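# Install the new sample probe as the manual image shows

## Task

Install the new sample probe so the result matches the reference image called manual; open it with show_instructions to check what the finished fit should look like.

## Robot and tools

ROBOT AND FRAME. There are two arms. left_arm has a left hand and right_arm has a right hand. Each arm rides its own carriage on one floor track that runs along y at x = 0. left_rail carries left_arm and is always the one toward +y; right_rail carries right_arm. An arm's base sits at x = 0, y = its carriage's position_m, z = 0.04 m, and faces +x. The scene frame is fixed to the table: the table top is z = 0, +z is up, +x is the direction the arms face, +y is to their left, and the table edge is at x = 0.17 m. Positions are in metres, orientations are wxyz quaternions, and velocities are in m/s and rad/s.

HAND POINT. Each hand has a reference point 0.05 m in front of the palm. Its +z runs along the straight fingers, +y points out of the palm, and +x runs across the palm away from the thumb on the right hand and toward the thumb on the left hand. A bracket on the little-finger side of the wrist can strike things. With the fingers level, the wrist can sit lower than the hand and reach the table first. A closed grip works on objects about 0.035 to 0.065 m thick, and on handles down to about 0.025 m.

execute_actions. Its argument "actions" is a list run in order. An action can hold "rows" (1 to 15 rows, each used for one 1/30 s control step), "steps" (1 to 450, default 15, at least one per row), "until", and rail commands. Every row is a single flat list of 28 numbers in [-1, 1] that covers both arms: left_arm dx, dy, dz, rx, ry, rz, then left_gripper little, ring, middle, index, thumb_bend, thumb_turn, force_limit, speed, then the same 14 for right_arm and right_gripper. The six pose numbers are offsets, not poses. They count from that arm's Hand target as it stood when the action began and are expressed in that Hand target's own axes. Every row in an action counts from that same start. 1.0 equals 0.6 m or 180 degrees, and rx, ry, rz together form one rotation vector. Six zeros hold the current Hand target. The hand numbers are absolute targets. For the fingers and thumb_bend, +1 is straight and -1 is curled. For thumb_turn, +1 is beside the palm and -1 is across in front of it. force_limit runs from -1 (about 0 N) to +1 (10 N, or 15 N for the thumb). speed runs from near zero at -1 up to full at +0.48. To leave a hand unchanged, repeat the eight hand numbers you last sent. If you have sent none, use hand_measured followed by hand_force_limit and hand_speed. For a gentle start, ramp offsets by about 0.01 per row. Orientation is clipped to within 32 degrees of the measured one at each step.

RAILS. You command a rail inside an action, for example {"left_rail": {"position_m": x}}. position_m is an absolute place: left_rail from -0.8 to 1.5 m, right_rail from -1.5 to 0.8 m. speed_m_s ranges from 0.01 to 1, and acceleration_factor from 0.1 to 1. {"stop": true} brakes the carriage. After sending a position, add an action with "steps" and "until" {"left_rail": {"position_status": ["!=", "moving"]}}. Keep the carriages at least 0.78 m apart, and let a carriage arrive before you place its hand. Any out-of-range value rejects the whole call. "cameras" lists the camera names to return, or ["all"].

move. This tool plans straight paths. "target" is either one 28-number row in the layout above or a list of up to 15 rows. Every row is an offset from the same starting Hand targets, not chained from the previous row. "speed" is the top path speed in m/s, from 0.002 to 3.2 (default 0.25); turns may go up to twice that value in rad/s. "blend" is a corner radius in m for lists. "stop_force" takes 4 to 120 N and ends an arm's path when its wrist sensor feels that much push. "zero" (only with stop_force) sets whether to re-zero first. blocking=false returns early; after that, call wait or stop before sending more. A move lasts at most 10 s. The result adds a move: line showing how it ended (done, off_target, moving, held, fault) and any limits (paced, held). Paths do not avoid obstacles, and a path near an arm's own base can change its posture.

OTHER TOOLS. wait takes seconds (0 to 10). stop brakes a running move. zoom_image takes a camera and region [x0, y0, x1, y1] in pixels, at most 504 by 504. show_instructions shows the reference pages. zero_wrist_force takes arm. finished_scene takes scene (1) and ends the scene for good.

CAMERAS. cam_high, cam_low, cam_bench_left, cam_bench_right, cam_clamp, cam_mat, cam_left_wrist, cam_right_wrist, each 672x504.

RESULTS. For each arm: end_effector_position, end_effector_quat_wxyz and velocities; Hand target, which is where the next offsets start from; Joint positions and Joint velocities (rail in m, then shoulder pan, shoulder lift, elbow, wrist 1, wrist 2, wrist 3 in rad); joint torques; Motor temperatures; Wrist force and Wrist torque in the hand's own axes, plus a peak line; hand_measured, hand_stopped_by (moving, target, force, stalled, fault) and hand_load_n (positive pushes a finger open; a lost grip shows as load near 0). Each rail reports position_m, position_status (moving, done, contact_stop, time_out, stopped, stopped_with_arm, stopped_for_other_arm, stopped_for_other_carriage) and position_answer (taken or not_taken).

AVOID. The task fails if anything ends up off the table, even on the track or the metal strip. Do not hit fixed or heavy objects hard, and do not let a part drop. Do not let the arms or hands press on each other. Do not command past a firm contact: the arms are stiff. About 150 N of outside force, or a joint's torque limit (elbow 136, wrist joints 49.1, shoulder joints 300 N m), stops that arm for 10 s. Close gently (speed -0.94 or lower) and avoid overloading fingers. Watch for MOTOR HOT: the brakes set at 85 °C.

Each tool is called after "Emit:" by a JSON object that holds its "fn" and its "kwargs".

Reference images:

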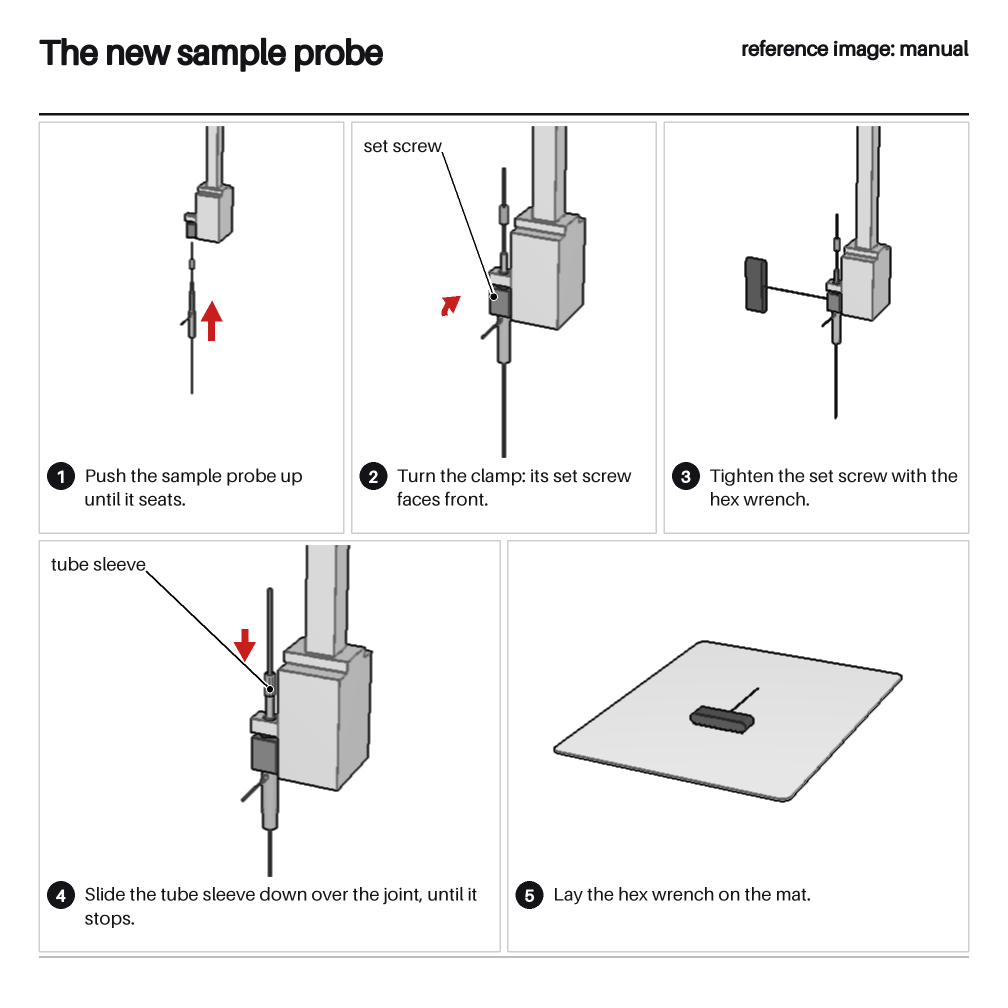

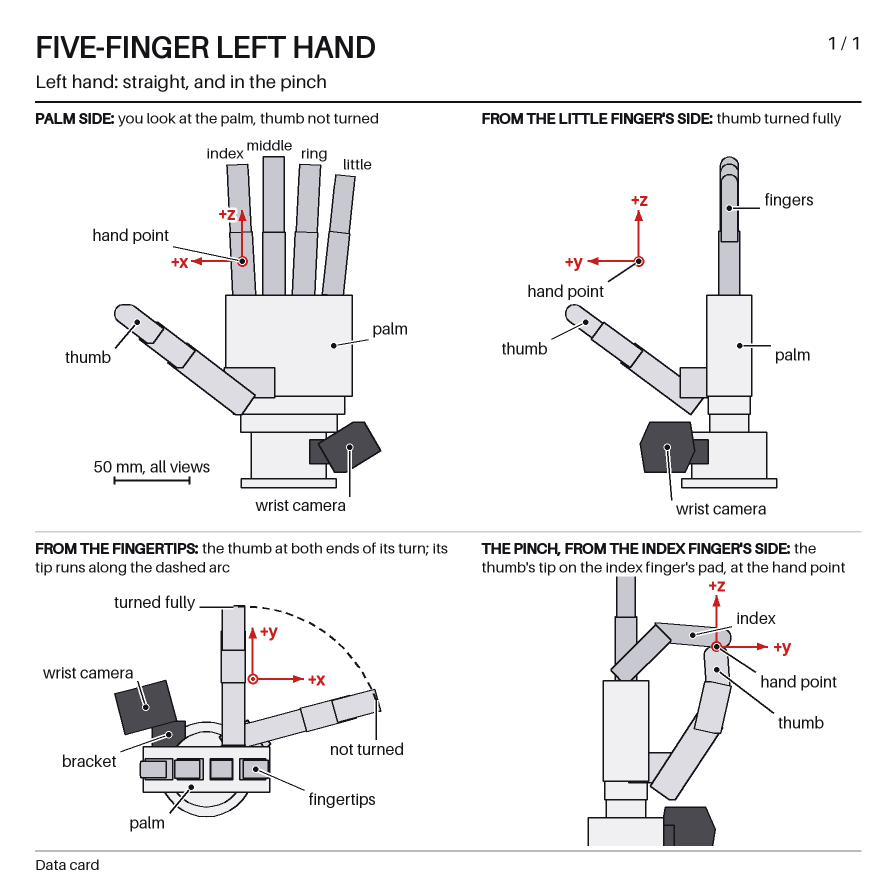

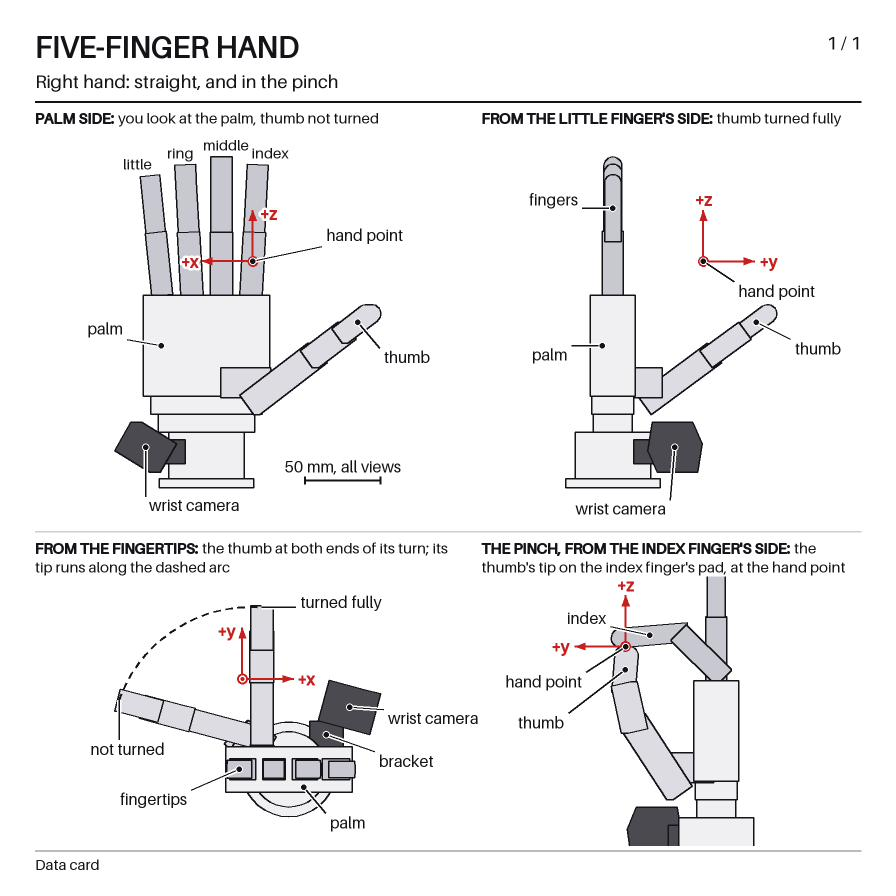

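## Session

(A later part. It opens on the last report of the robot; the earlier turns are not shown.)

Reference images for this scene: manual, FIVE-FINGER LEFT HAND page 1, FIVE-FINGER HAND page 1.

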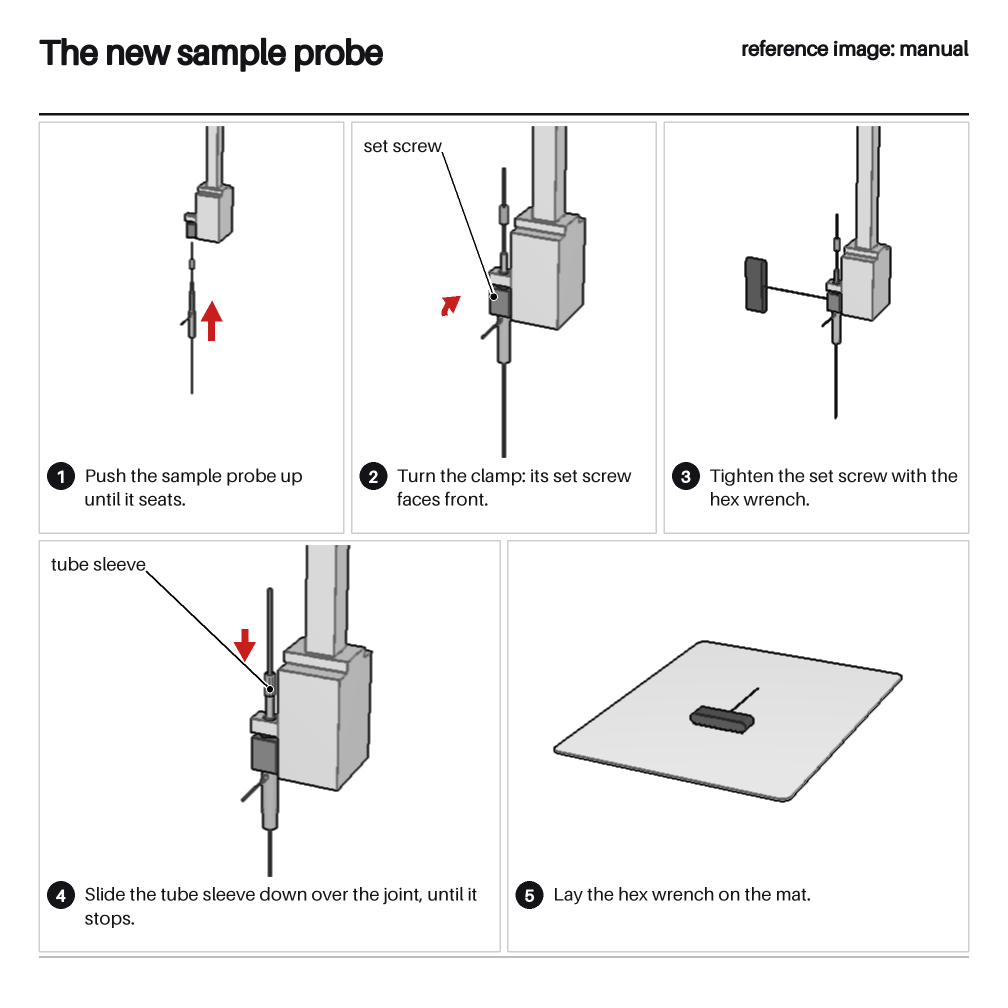

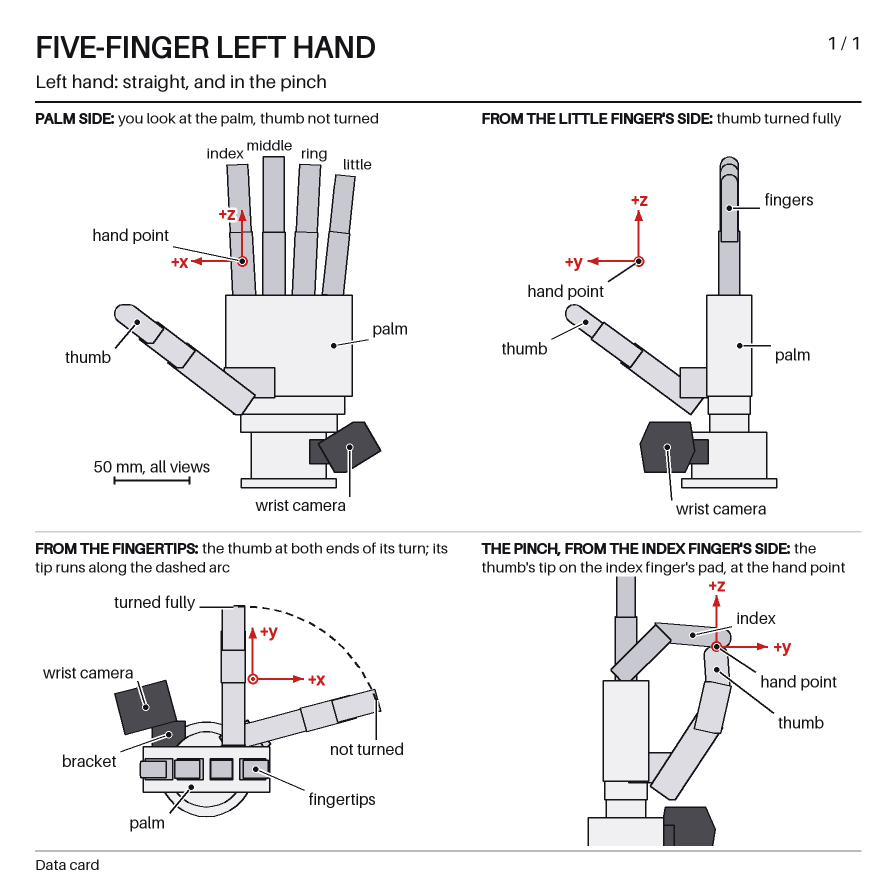

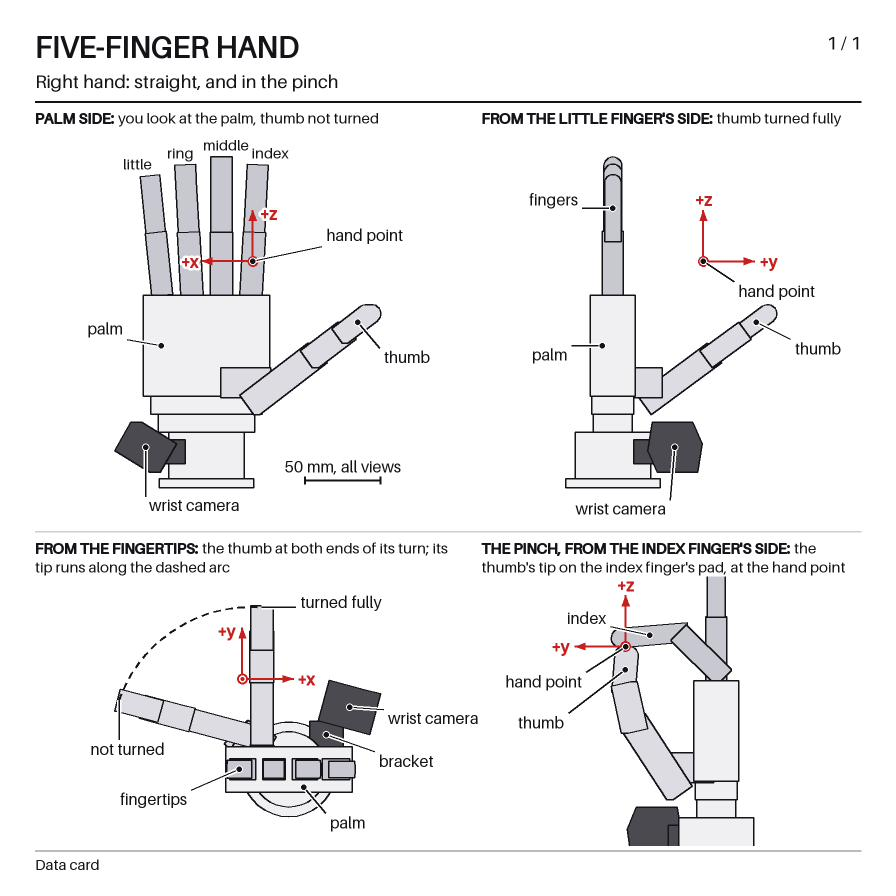

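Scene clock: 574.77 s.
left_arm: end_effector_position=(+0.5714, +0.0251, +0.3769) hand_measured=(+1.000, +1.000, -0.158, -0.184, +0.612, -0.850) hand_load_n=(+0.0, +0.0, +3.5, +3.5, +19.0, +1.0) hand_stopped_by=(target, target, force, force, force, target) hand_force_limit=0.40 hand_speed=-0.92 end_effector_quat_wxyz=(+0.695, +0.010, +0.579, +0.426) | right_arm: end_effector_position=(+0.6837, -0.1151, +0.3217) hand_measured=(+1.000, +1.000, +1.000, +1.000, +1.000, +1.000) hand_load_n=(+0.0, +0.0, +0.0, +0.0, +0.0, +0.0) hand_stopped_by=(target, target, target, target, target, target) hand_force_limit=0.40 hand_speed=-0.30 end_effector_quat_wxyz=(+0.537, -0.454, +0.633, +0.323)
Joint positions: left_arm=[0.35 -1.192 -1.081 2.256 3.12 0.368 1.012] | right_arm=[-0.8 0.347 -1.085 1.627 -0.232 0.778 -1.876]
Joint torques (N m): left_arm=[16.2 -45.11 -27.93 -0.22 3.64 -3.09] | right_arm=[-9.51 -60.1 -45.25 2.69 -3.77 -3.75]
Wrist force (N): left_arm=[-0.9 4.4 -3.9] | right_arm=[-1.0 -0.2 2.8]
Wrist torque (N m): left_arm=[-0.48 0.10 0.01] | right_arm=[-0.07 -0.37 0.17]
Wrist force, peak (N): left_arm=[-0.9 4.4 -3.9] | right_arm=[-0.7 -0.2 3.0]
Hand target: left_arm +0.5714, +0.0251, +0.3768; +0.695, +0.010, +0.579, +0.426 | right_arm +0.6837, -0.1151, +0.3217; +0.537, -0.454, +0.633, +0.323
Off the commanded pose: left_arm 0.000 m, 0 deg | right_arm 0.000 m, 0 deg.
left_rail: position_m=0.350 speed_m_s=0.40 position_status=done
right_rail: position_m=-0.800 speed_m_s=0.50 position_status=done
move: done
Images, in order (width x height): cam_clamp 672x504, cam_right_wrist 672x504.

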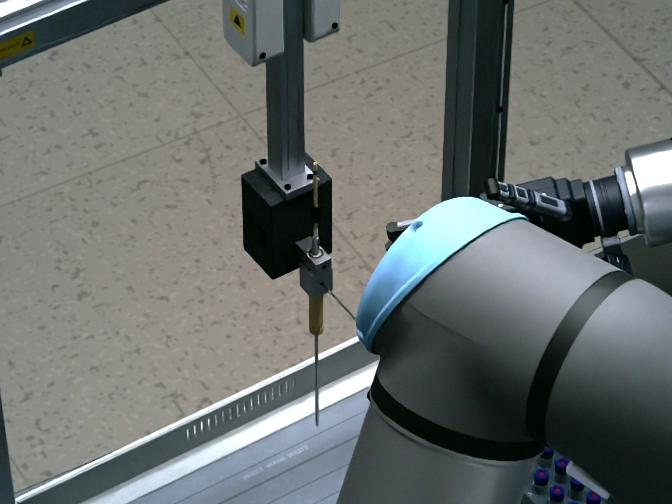

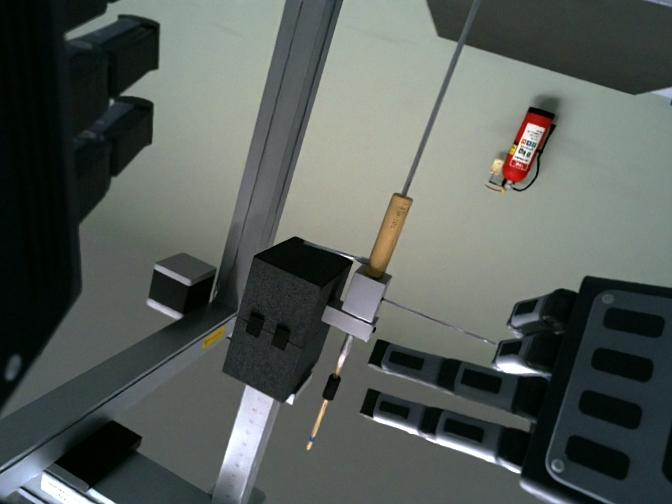

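Emit:
{"fn": "move", "kwargs": {"target": [0.00935,0.00928,0.00477,-0.00005,-0.08412,0.14393,1,1,-0.6,-0.6,0.25,-0.85,0.4,-0.92,0,0,0,0,0,0,1,1,1,1,1,1,0.4,-0.3], "speed": 0.07, "cameras": ["cam_clamp","cam_right_wrist"]}}

Emit:
{"fn": "zoom_image", "kwargs": {"camera": "cam_right_wrist", "region": [374, 285, 434, 330]}}

Emit:
{"fn": "zoom_image", "kwargs": {"camera": "cam_clamp", "region": [314, 278, 344, 308]}}

Scene clock: 579.63 s.
left_arm: end_effector_position=(+0.5703, +0.0334, +0.3761) hand_measured=(+1.000, +1.000, -0.158, -0.184, +0.612, -0.850) hand_load_n=(+0.0, +0.0, +7.0, +5.5, +16.5, +1.0) hand_stopped_by=(target, target, force, force, force, target) hand_force_limit=0.40 hand_speed=-0.92 end_effector_quat_wxyz=(+0.651, +0.194, +0.466, +0.566) | right_arm: end_effector_position=(+0.6837, -0.1151, +0.3217) hand_measured=(+1.000, +1.000, +1.000, +1.000, +1.000, +1.000) hand_load_n=(+0.0, +0.0, +0.0, +0.0, +0.0, -0.5) hand_stopped_by=(target, target, target, target, target, target) hand_force_limit=0.40 hand_speed=-0.30 end_effector_quat_wxyz=(+0.537, -0.454, +0.633, +0.323)
Joint positions: left_arm=[0.35 -1.151 -1.131 2.39 3.628 0.52 0.91] | right_arm=[-0.8 0.347 -1.085 1.627 -0.232 0.778 -1.876]
Joint torques (N m): left_arm=[13.74 -66.45 -7.73 -1.73 4.59 -3.05] | right_arm=[-10.54 -60.54 -44.99 2.69 -3.68 -3.82]
Wrist force (N): left_arm=[0.1 0.4 4.5] | right_arm=[-0.9 -0.3 2.4]
Wrist torque (N m): left_arm=[-0.23 0.04 0.11] | right_arm=[-0.07 -0.38 0.17]
Wrist force, peak (N): left_arm=[-1.4 5.5 -3.8] | right_arm=[-1.5 -0.3 2.9]
Hand target: left_arm +0.5703, +0.0334, +0.3761; +0.651, +0.194, +0.466, +0.566 | right_arm +0.6837, -0.1151, +0.3217; +0.537, -0.454, +0.633, +0.323
Off the commanded pose: left_arm 0.000 m, 0 deg | right_arm 0.000 m, 0 deg.
left_rail: position_m=0.350 speed_m_s=0.40 position_status=done
right_rail: position_m=-0.800 speed_m_s=0.50 position_status=done
move: done
Images, in order (width x height): cam_clamp 672x504, cam_right_wrist 672x504.

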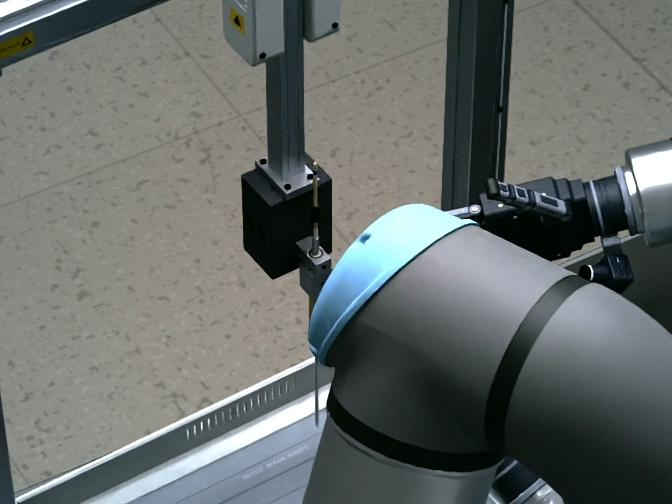

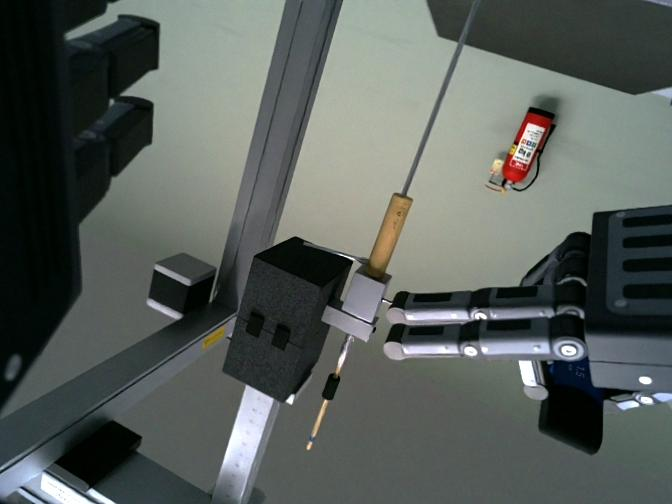

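Scaled by 8.400 from the camera's 672x504 image, which has a finer 960x720 frame.

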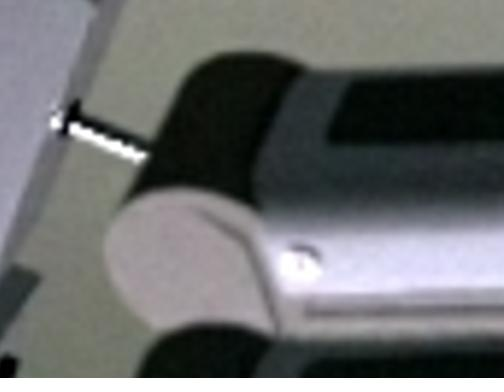

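Scaled by 16.800 from the camera's 672x504 image, which has a finer 960x720 frame.

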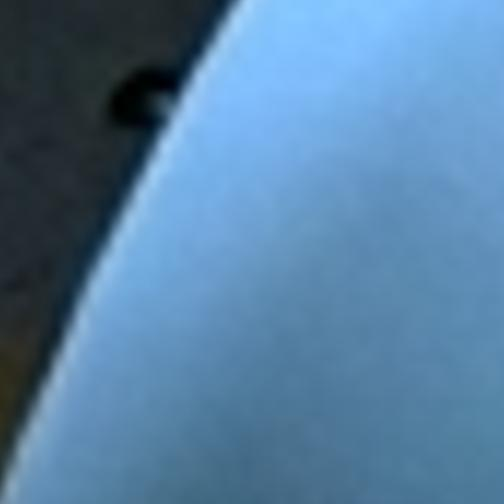

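Emit:
{"fn": "move", "kwargs": {"target": [0.00005,-0.00264,0.00424,0,0,0,1,1,-0.6,-0.6,0.25,-0.85,0.4,-0.92,0,0,0,0,0,0,1,1,1,1,1,1,0.4,-0.3], "speed": 0.006, "stop_force": 4}}

Scene clock: 581.03 s.
left_arm: end_effector_position=(+0.5708, +0.0336, +0.3761) hand_measured=(+1.000, +1.000, -0.158, -0.184, +0.612, -0.850) hand_load_n=(+0.0, +0.0, +5.0, +4.5, +17.5, +1.5) hand_stopped_by=(target, target, force, force, force, target) hand_force_limit=0.40 hand_speed=-0.92 end_effector_quat_wxyz=(+0.651, +0.194, +0.466, +0.566) | right_arm: end_effector_position=(+0.6837, -0.1151, +0.3217) hand_measured=(+1.000, +1.000, +1.000, +1.000, +1.000, +1.000) hand_load_n=(+0.0, +0.0, +0.0, +0.0, +0.0, +0.0) hand_stopped_by=(target, target, target, target, target, target) hand_force_limit=0.40 hand_speed=-0.30 end_effector_quat_wxyz=(+0.537, -0.454, +0.633, +0.323)
Joint positions: left_arm=[0.35 -1.15 -1.131 2.389 3.631 0.52 0.908] | right_arm=[-0.8 0.347 -1.085 1.627 -0.232 0.778 -1.876]
Joint torques (N m): left_arm=[-10.84 -47.77 -8.11 -5.99 -1.24 3.89] | right_arm=[-9.42 -59.27 -45.47 2.68 -3.77 -3.6]
Wrist force (N): left_arm=[-0.6 1.6 2.5] | right_arm=[-0.8 -0.3 2.7]
Wrist torque (N m): left_arm=[-0.38 0.11 0.00] | right_arm=[-0.08 -0.41 0.18]
Wrist force, peak (N): left_arm=[-0.3 -0.3 5.0] | right_arm=[-0.9 -0.2 3.0]
Hand target: left_arm +0.5708, +0.0336, +0.3761; +0.651, +0.194, +0.466, +0.566 (not the last commanded pose) | right_arm +0.6837, -0.1151, +0.3217; +0.537, -0.454, +0.633, +0.323
Off the commanded pose: left_arm 0.003 m, 0 deg | right_arm 0.000 m, 0 deg.
left_rail: position_m=0.350 speed_m_s=0.40 position_status=done
right_rail: position_m=-0.800 speed_m_s=0.50 position_status=done
move: contact (left_arm)

Emit:
{"fn": "execute_actions", "kwargs": {"actions": []}}

Scene clock: 581.20 s.
left_arm: end_effector_position=(+0.5708, +0.0336, +0.3761) hand_measured=(+1.000, +1.000, -0.158, -0.184, +0.612, -0.850) hand_load_n=(+0.0, +0.0, +5.0, +4.5, +17.5, +1.5) hand_stopped_by=(target, target, force, force, force, target) hand_force_limit=0.40 hand_speed=-0.92 end_effector_quat_wxyz=(+0.651, +0.194, +0.466, +0.566) | right_arm: end_effector_position=(+0.6837, -0.1151, +0.3217) hand_measured=(+1.000, +1.000, +1.000, +1.000, +1.000, +1.000) hand_load_n=(-0.5, +0.0, +0.0, +0.0, +0.0, +0.0) hand_stopped_by=(target, target, target, target, target, target) hand_force_limit=0.40 hand_speed=-0.30 end_effector_quat_wxyz=(+0.537, -0.454, +0.633, +0.323)
Joint positions: left_arm=[0.35 -1.15 -1.131 2.389 3.631 0.52 0.908] | right_arm=[-0.8 0.347 -1.085 1.627 -0.232 0.778 -1.876]
Joint velocities: within noise
Joint torques (N m): left_arm=[-10.46 -46.1 -8.07 -6.05 -1.28 4.14] | right_arm=[-9.26 -60.08 -45.28 2.69 -3.85 -3.63]
Motor temperatures (°C): left_arm=[29 36 35 45 36 42] | right_arm=[33 36 29 40 31 40]
Wrist force (N): left_arm=[-0.4 1.2 2.3] | right_arm=[-1.0 0.0 2.7]
Wrist torque (N m): left_arm=[-0.40 0.09 0.01] | right_arm=[-0.05 -0.38 0.17]
Wrist force, peak (N): left_arm=[-1.0 2.0 2.4] | right_arm=[-1.1 -0.4 3.0]
Hand target: left_arm +0.5708, +0.0336, +0.3761; +0.651, +0.194, +0.466, +0.566 (not the last commanded pose) | right_arm +0.6837, -0.1151, +0.3217; +0.537, -0.454, +0.633, +0.323
Off the commanded pose: left_arm 0.003 m, 0 deg | right_arm 0.000 m, 0 deg.
left_rail: position_m=0.350 speed_m_s=0.40 position_status=done
right_rail: position_m=-0.800 speed_m_s=0.50 position_status=done

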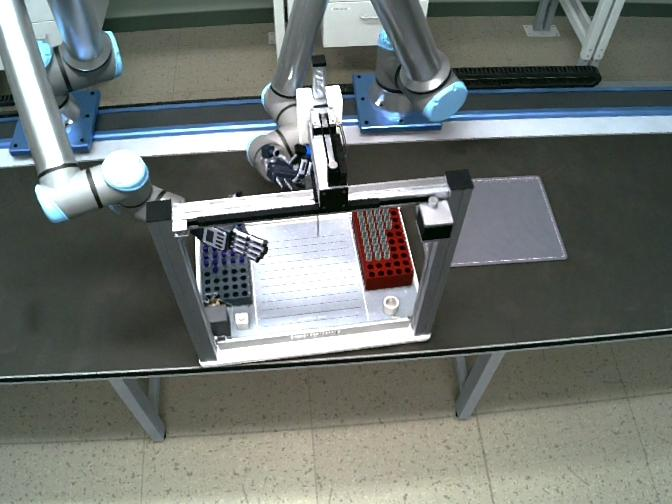

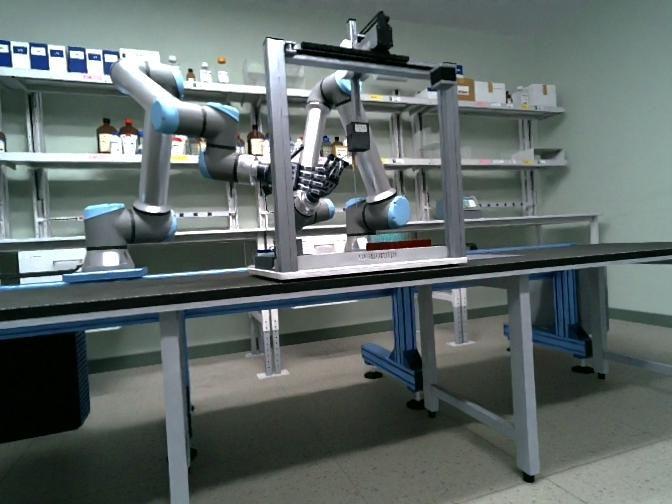

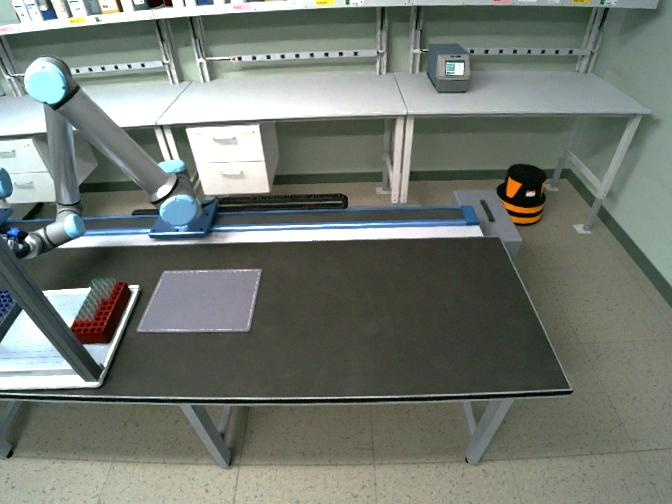

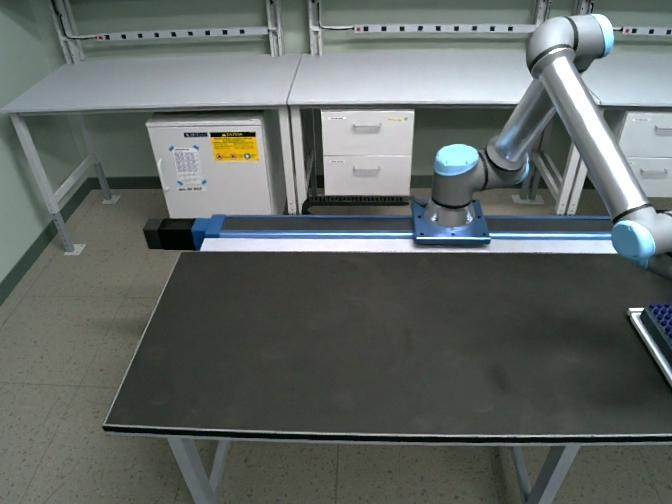

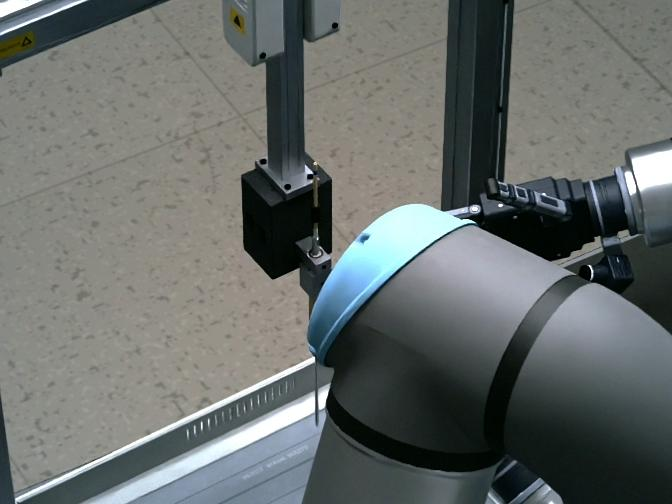

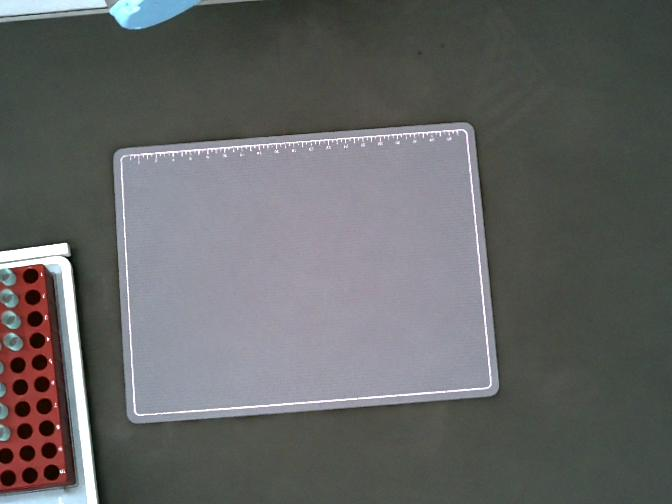

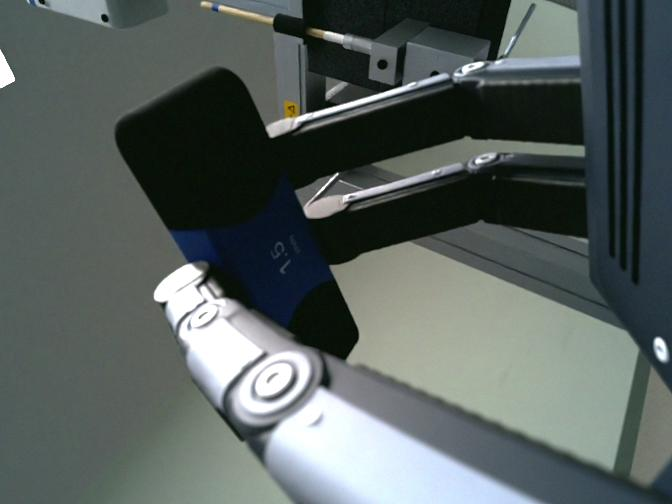

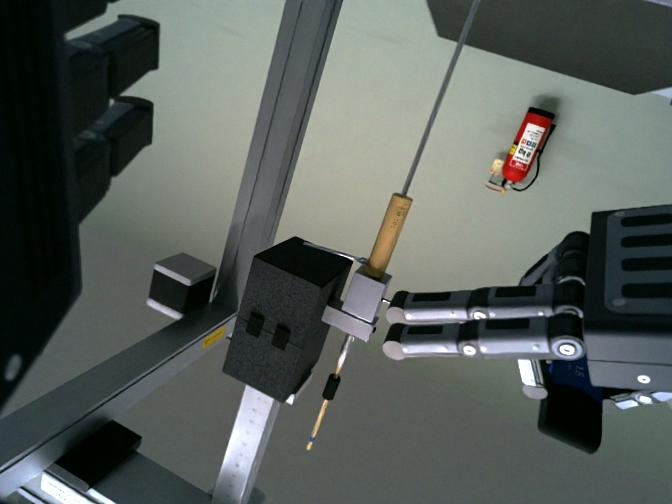

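Emit:
{"fn": "zoom_image", "kwargs": {"camera": "cam_left_wrist", "region": [340, 0, 500, 120]}}

Scaled by 3.150 from the camera's 672x504 image, which has a finer 960x720 frame.

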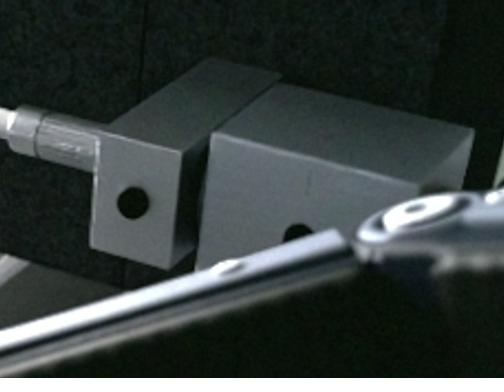

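Emit:
{"fn": "zoom_image", "kwargs": {"camera": "cam_clamp", "region": [285, 225, 365, 305]}}

Emit:
{"fn": "zoom_image", "kwargs": {"camera": "cam_right_wrist", "region": [310, 235, 420, 365]}}

Scaled by 6.300 from the camera's 672x504 image, which has a finer 960x720 frame.

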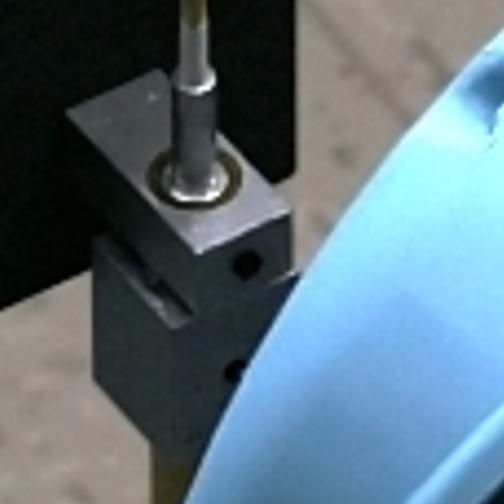

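Scaled by 3.877 from the camera's 672x504 image, which has a finer 960x720 frame.

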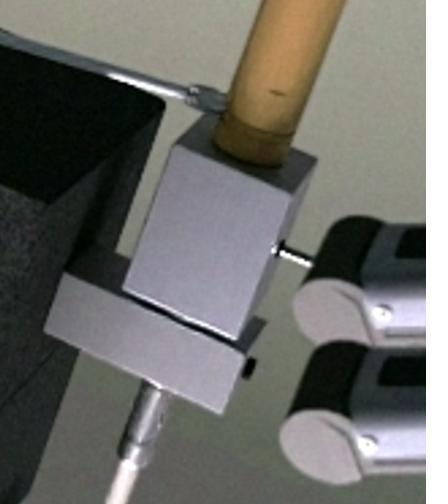

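Emit:
{"fn": "move", "kwargs": {"target": [0.01198,0.00978,0.00597,0.00152,-0.08802,0.1415,1,1,-0.6,-0.6,0.25,-0.85,0.4,-0.92,0,0,0,0,0,0,1,1,1,1,1,1,0.4,-0.3], "speed": 0.07, "cameras": ["cam_clamp","cam_right_wrist","cam_left_wrist"]}}

Scene clock: 585.97 s.
left_arm: end_effector_position=(+0.5699, +0.0428, +0.3796) hand_measured=(+1.000, +1.000, -0.158, -0.184, +0.612, -0.850) hand_load_n=(+0.0, +0.0, +6.5, +5.5, +16.5, +1.5) hand_stopped_by=(target, target, force, force, force, target) hand_force_limit=0.40 hand_speed=-0.92 end_effector_quat_wxyz=(+0.568, +0.369, +0.320, +0.662) | right_arm: end_effector_position=(+0.6837, -0.1151, +0.3217) hand_measured=(+1.000, +1.000, +1.000, +1.000, +1.000, +1.000) hand_load_n=(+0.0, +0.0, +0.0, +0.0, +0.0, +0.0) hand_stopped_by=(target, target, target, target, target, target) hand_force_limit=0.40 hand_speed=-0.30 end_effector_quat_wxyz=(+0.537, -0.454, +0.633, +0.323)
Joint positions: left_arm=[0.35 -1.076 -1.246 2.5 4.113 0.719 0.923] | right_arm=[-0.8 0.347 -1.085 1.627 -0.232 0.778 -1.876]
Joint torques (N m): left_arm=[12.53 -56.71 -8.23 -1.52 4.22 3.84] | right_arm=[-8.74 -60.13 -45.13 2.87 -3.85 -3.62]
Wrist force (N): left_arm=[0.9 -0.3 3.9] | right_arm=[-1.0 -0.2 2.4]
Wrist torque (N m): left_arm=[-0.32 -0.03 -0.07] | right_arm=[-0.05 -0.37 0.17]
Wrist force, peak (N): left_arm=[0.6 -0.2 4.4] | right_arm=[-0.9 -0.4 3.1]
Hand target: left_arm +0.5699, +0.0428, +0.3796; +0.568, +0.369, +0.320, +0.662 | right_arm +0.6837, -0.1151, +0.3217; +0.537, -0.454, +0.633, +0.323
Off the commanded pose: left_arm 0.000 m, 0 deg | right_arm 0.000 m, 0 deg.
left_rail: position_m=0.350 speed_m_s=0.40 position_status=done
right_rail: position_m=-0.800 speed_m_s=0.50 position_status=done
move: done
Images, in order (width x height): cam_clamp 672x504, cam_left_wrist 672x504, cam_right_wrist 672x504.

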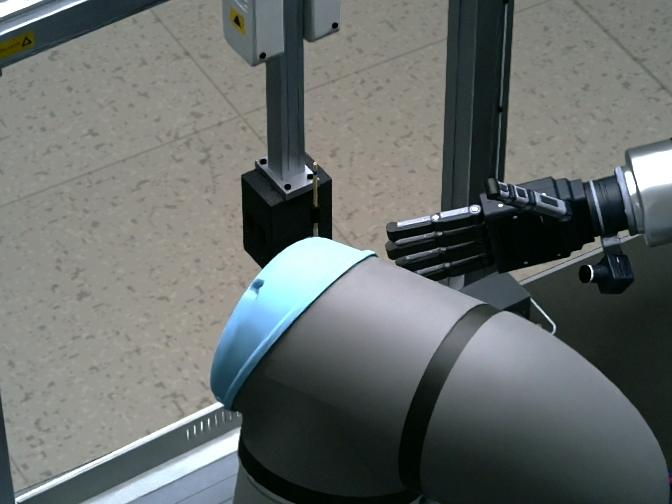

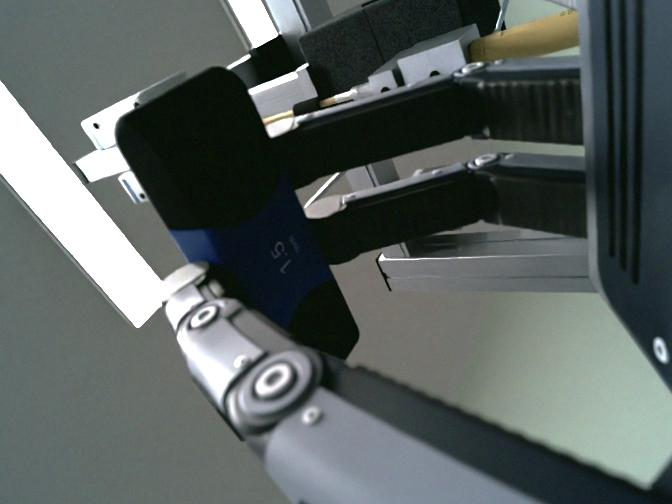

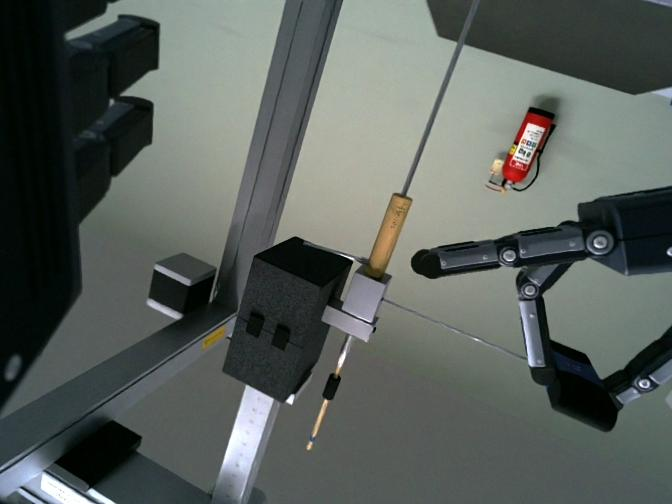

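Emit:
{"fn": "zoom_image", "kwargs": {"camera": "cam_right_wrist", "region": [374, 290, 394, 310]}}

Emit:
{"fn": "zoom_image", "kwargs": {"camera": "cam_right_wrist", "region": [374, 285, 434, 330]}}

Emit:
{"fn": "zoom_image", "kwargs": {"camera": "cam_left_wrist", "region": [380, 20, 480, 95]}}

Scaled by 25.200 from the camera's 672x504 image, which has a finer 960x720 frame.

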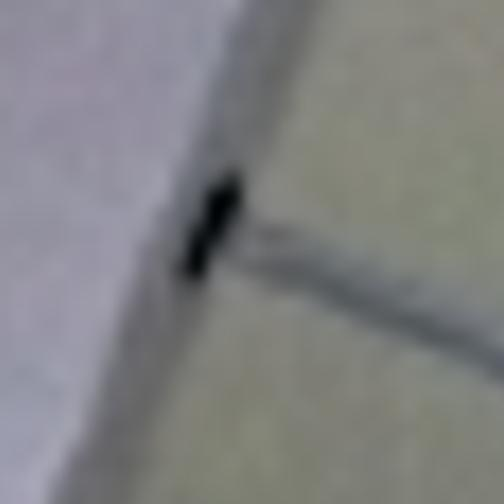

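Scaled by 8.400 from the camera's 672x504 image, which has a finer 960x720 frame.

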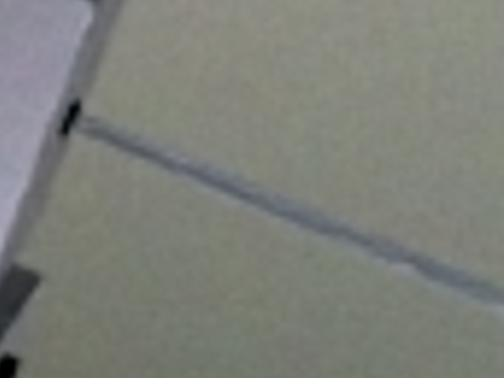

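Scaled by 5.040 from the camera's 672x504 image, which has a finer 960x720 frame.

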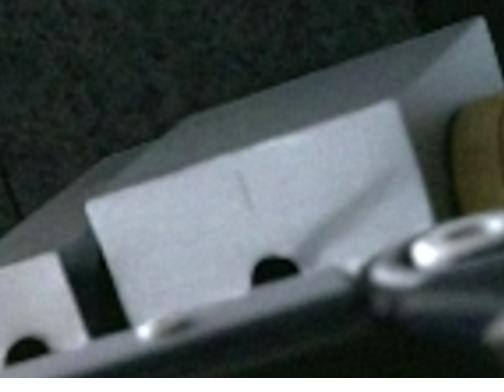

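Emit:
{"fn": "move", "kwargs": {"target": [0.01185,0.00943,0.00647,0.00163,-0.08797,0.14156,1,1,-0.6,-0.6,0.25,-0.85,0.4,-0.92,0,0,0,0,0,0,1,1,1,1,1,1,0.4,-0.3], "speed": 0.07, "cameras": ["cam_clamp","cam_right_wrist","cam_left_wrist"]}}

Emit:
{"fn": "zoom_image", "kwargs": {"camera": "cam_right_wrist", "region": [374, 290, 394, 310]}}

Emit:
{"fn": "zoom_image", "kwargs": {"camera": "cam_right_wrist", "region": [374, 285, 434, 330]}}

Scene clock: 590.70 s.
left_arm: end_effector_position=(+0.5697, +0.0490, +0.3873) hand_measured=(+1.000, +1.000, -0.158, -0.184, +0.612, -0.850) hand_load_n=(+0.0, +0.0, +5.0, +4.0, +18.0, +1.5) hand_stopped_by=(target, target, force, force, force, target) hand_force_limit=0.40 hand_speed=-0.92 end_effector_quat_wxyz=(+0.446, +0.519, +0.152, +0.713) | right_arm: end_effector_position=(+0.6837, -0.1151, +0.3217) hand_measured=(+1.000, +1.000, +1.000, +1.000, +1.000, +1.000) hand_load_n=(+0.0, +0.0, +0.0, -0.5, +0.0, +0.0) hand_stopped_by=(target, target, target, target, target, target) hand_force_limit=0.40 hand_speed=-0.30 end_effector_quat_wxyz=(+0.537, -0.454, +0.633, +0.323)
Joint positions: left_arm=[0.35 -0.969 -1.451 2.551 4.647 0.948 1.061] | right_arm=[-0.8 0.347 -1.085 1.627 -0.232 0.778 -1.876]
Joint torques (N m): left_arm=[14.27 -45.83 -14.6 -0.82 2.97 3.87] | right_arm=[-9.7 -59.39 -45.03 2.66 -3.79 -3.73]
Wrist force (N): left_arm=[1.3 2.3 0.2] | right_arm=[-0.7 0.0 2.8]
Wrist torque (N m): left_arm=[-0.38 0.03 0.06] | right_arm=[-0.05 -0.42 0.19]
Wrist force, peak (N): left_arm=[0.4 0.0 4.3] | right_arm=[-1.2 -0.2 3.1]
Hand target: left_arm +0.5697, +0.0490, +0.3873; +0.446, +0.519, +0.152, +0.713 | right_arm +0.6837, -0.1151, +0.3217; +0.537, -0.454, +0.633, +0.323
Off the commanded pose: left_arm 0.000 m, 0 deg | right_arm 0.000 m, 0 deg.
left_rail: position_m=0.350 speed_m_s=0.40 position_status=done
right_rail: position_m=-0.800 speed_m_s=0.50 position_status=done
move: done
Images, in order (width x height): cam_clamp 672x504, cam_left_wrist 672x504, cam_right_wrist 672x504.

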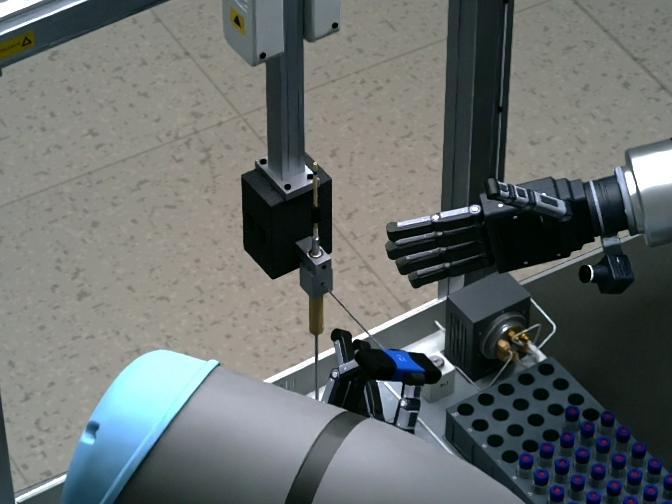

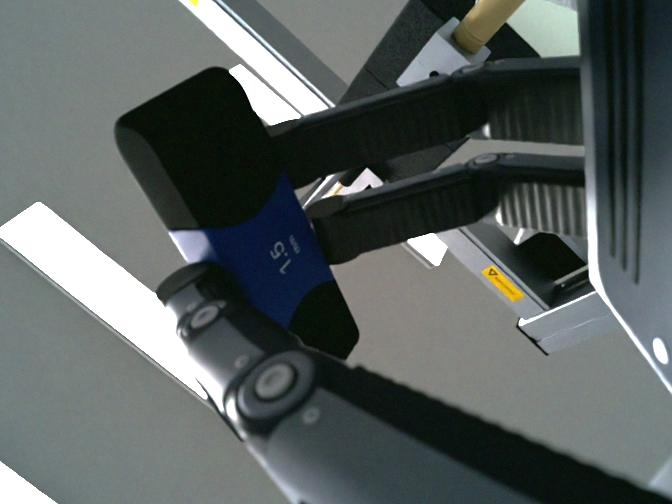

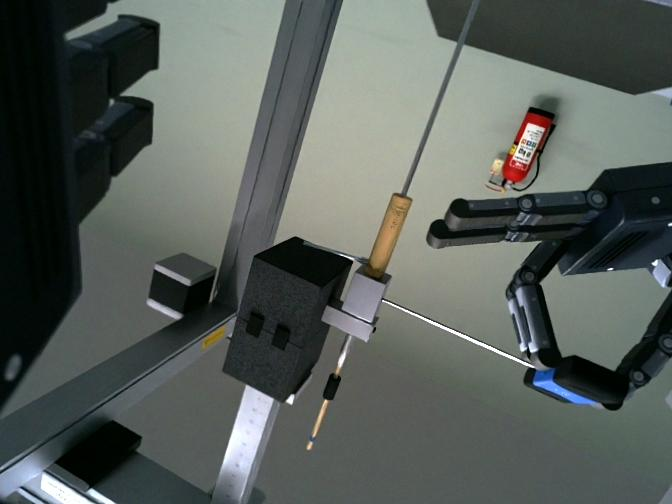

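Scaled by 25.200 from the camera's 672x504 image, which has a finer 960x720 frame.

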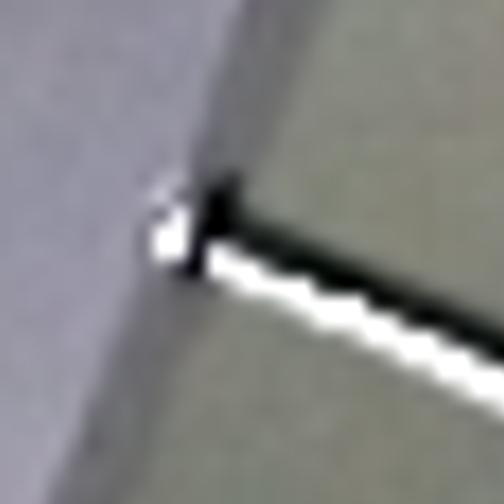

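Scaled by 8.400 from the camera's 672x504 image, which has a finer 960x720 frame.

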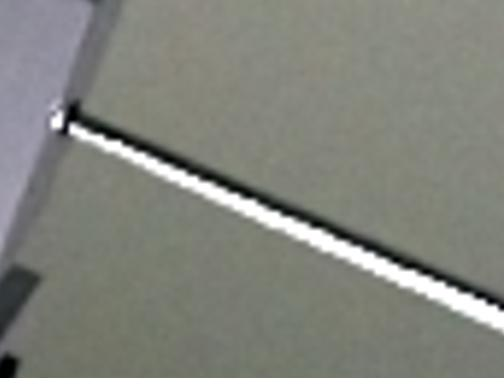

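Emit:
{"fn": "zoom_image", "kwargs": {"camera": "cam_clamp", "region": [314, 276, 332, 294]}}

Emit:
{"fn": "zoom_image", "kwargs": {"camera": "cam_clamp", "region": [314, 278, 344, 308]}}

Scaled by 28.000 from the camera's 672x504 image, which has a finer 960x720 frame.

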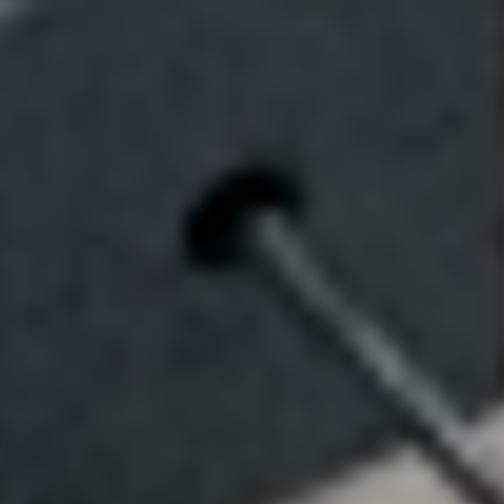

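Scaled by 16.800 from the camera's 672x504 image, which has a finer 960x720 frame.

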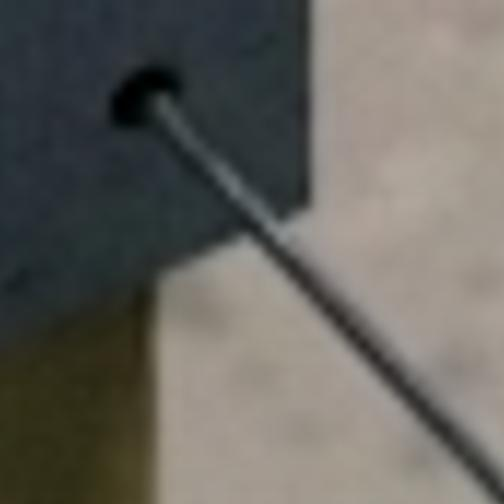

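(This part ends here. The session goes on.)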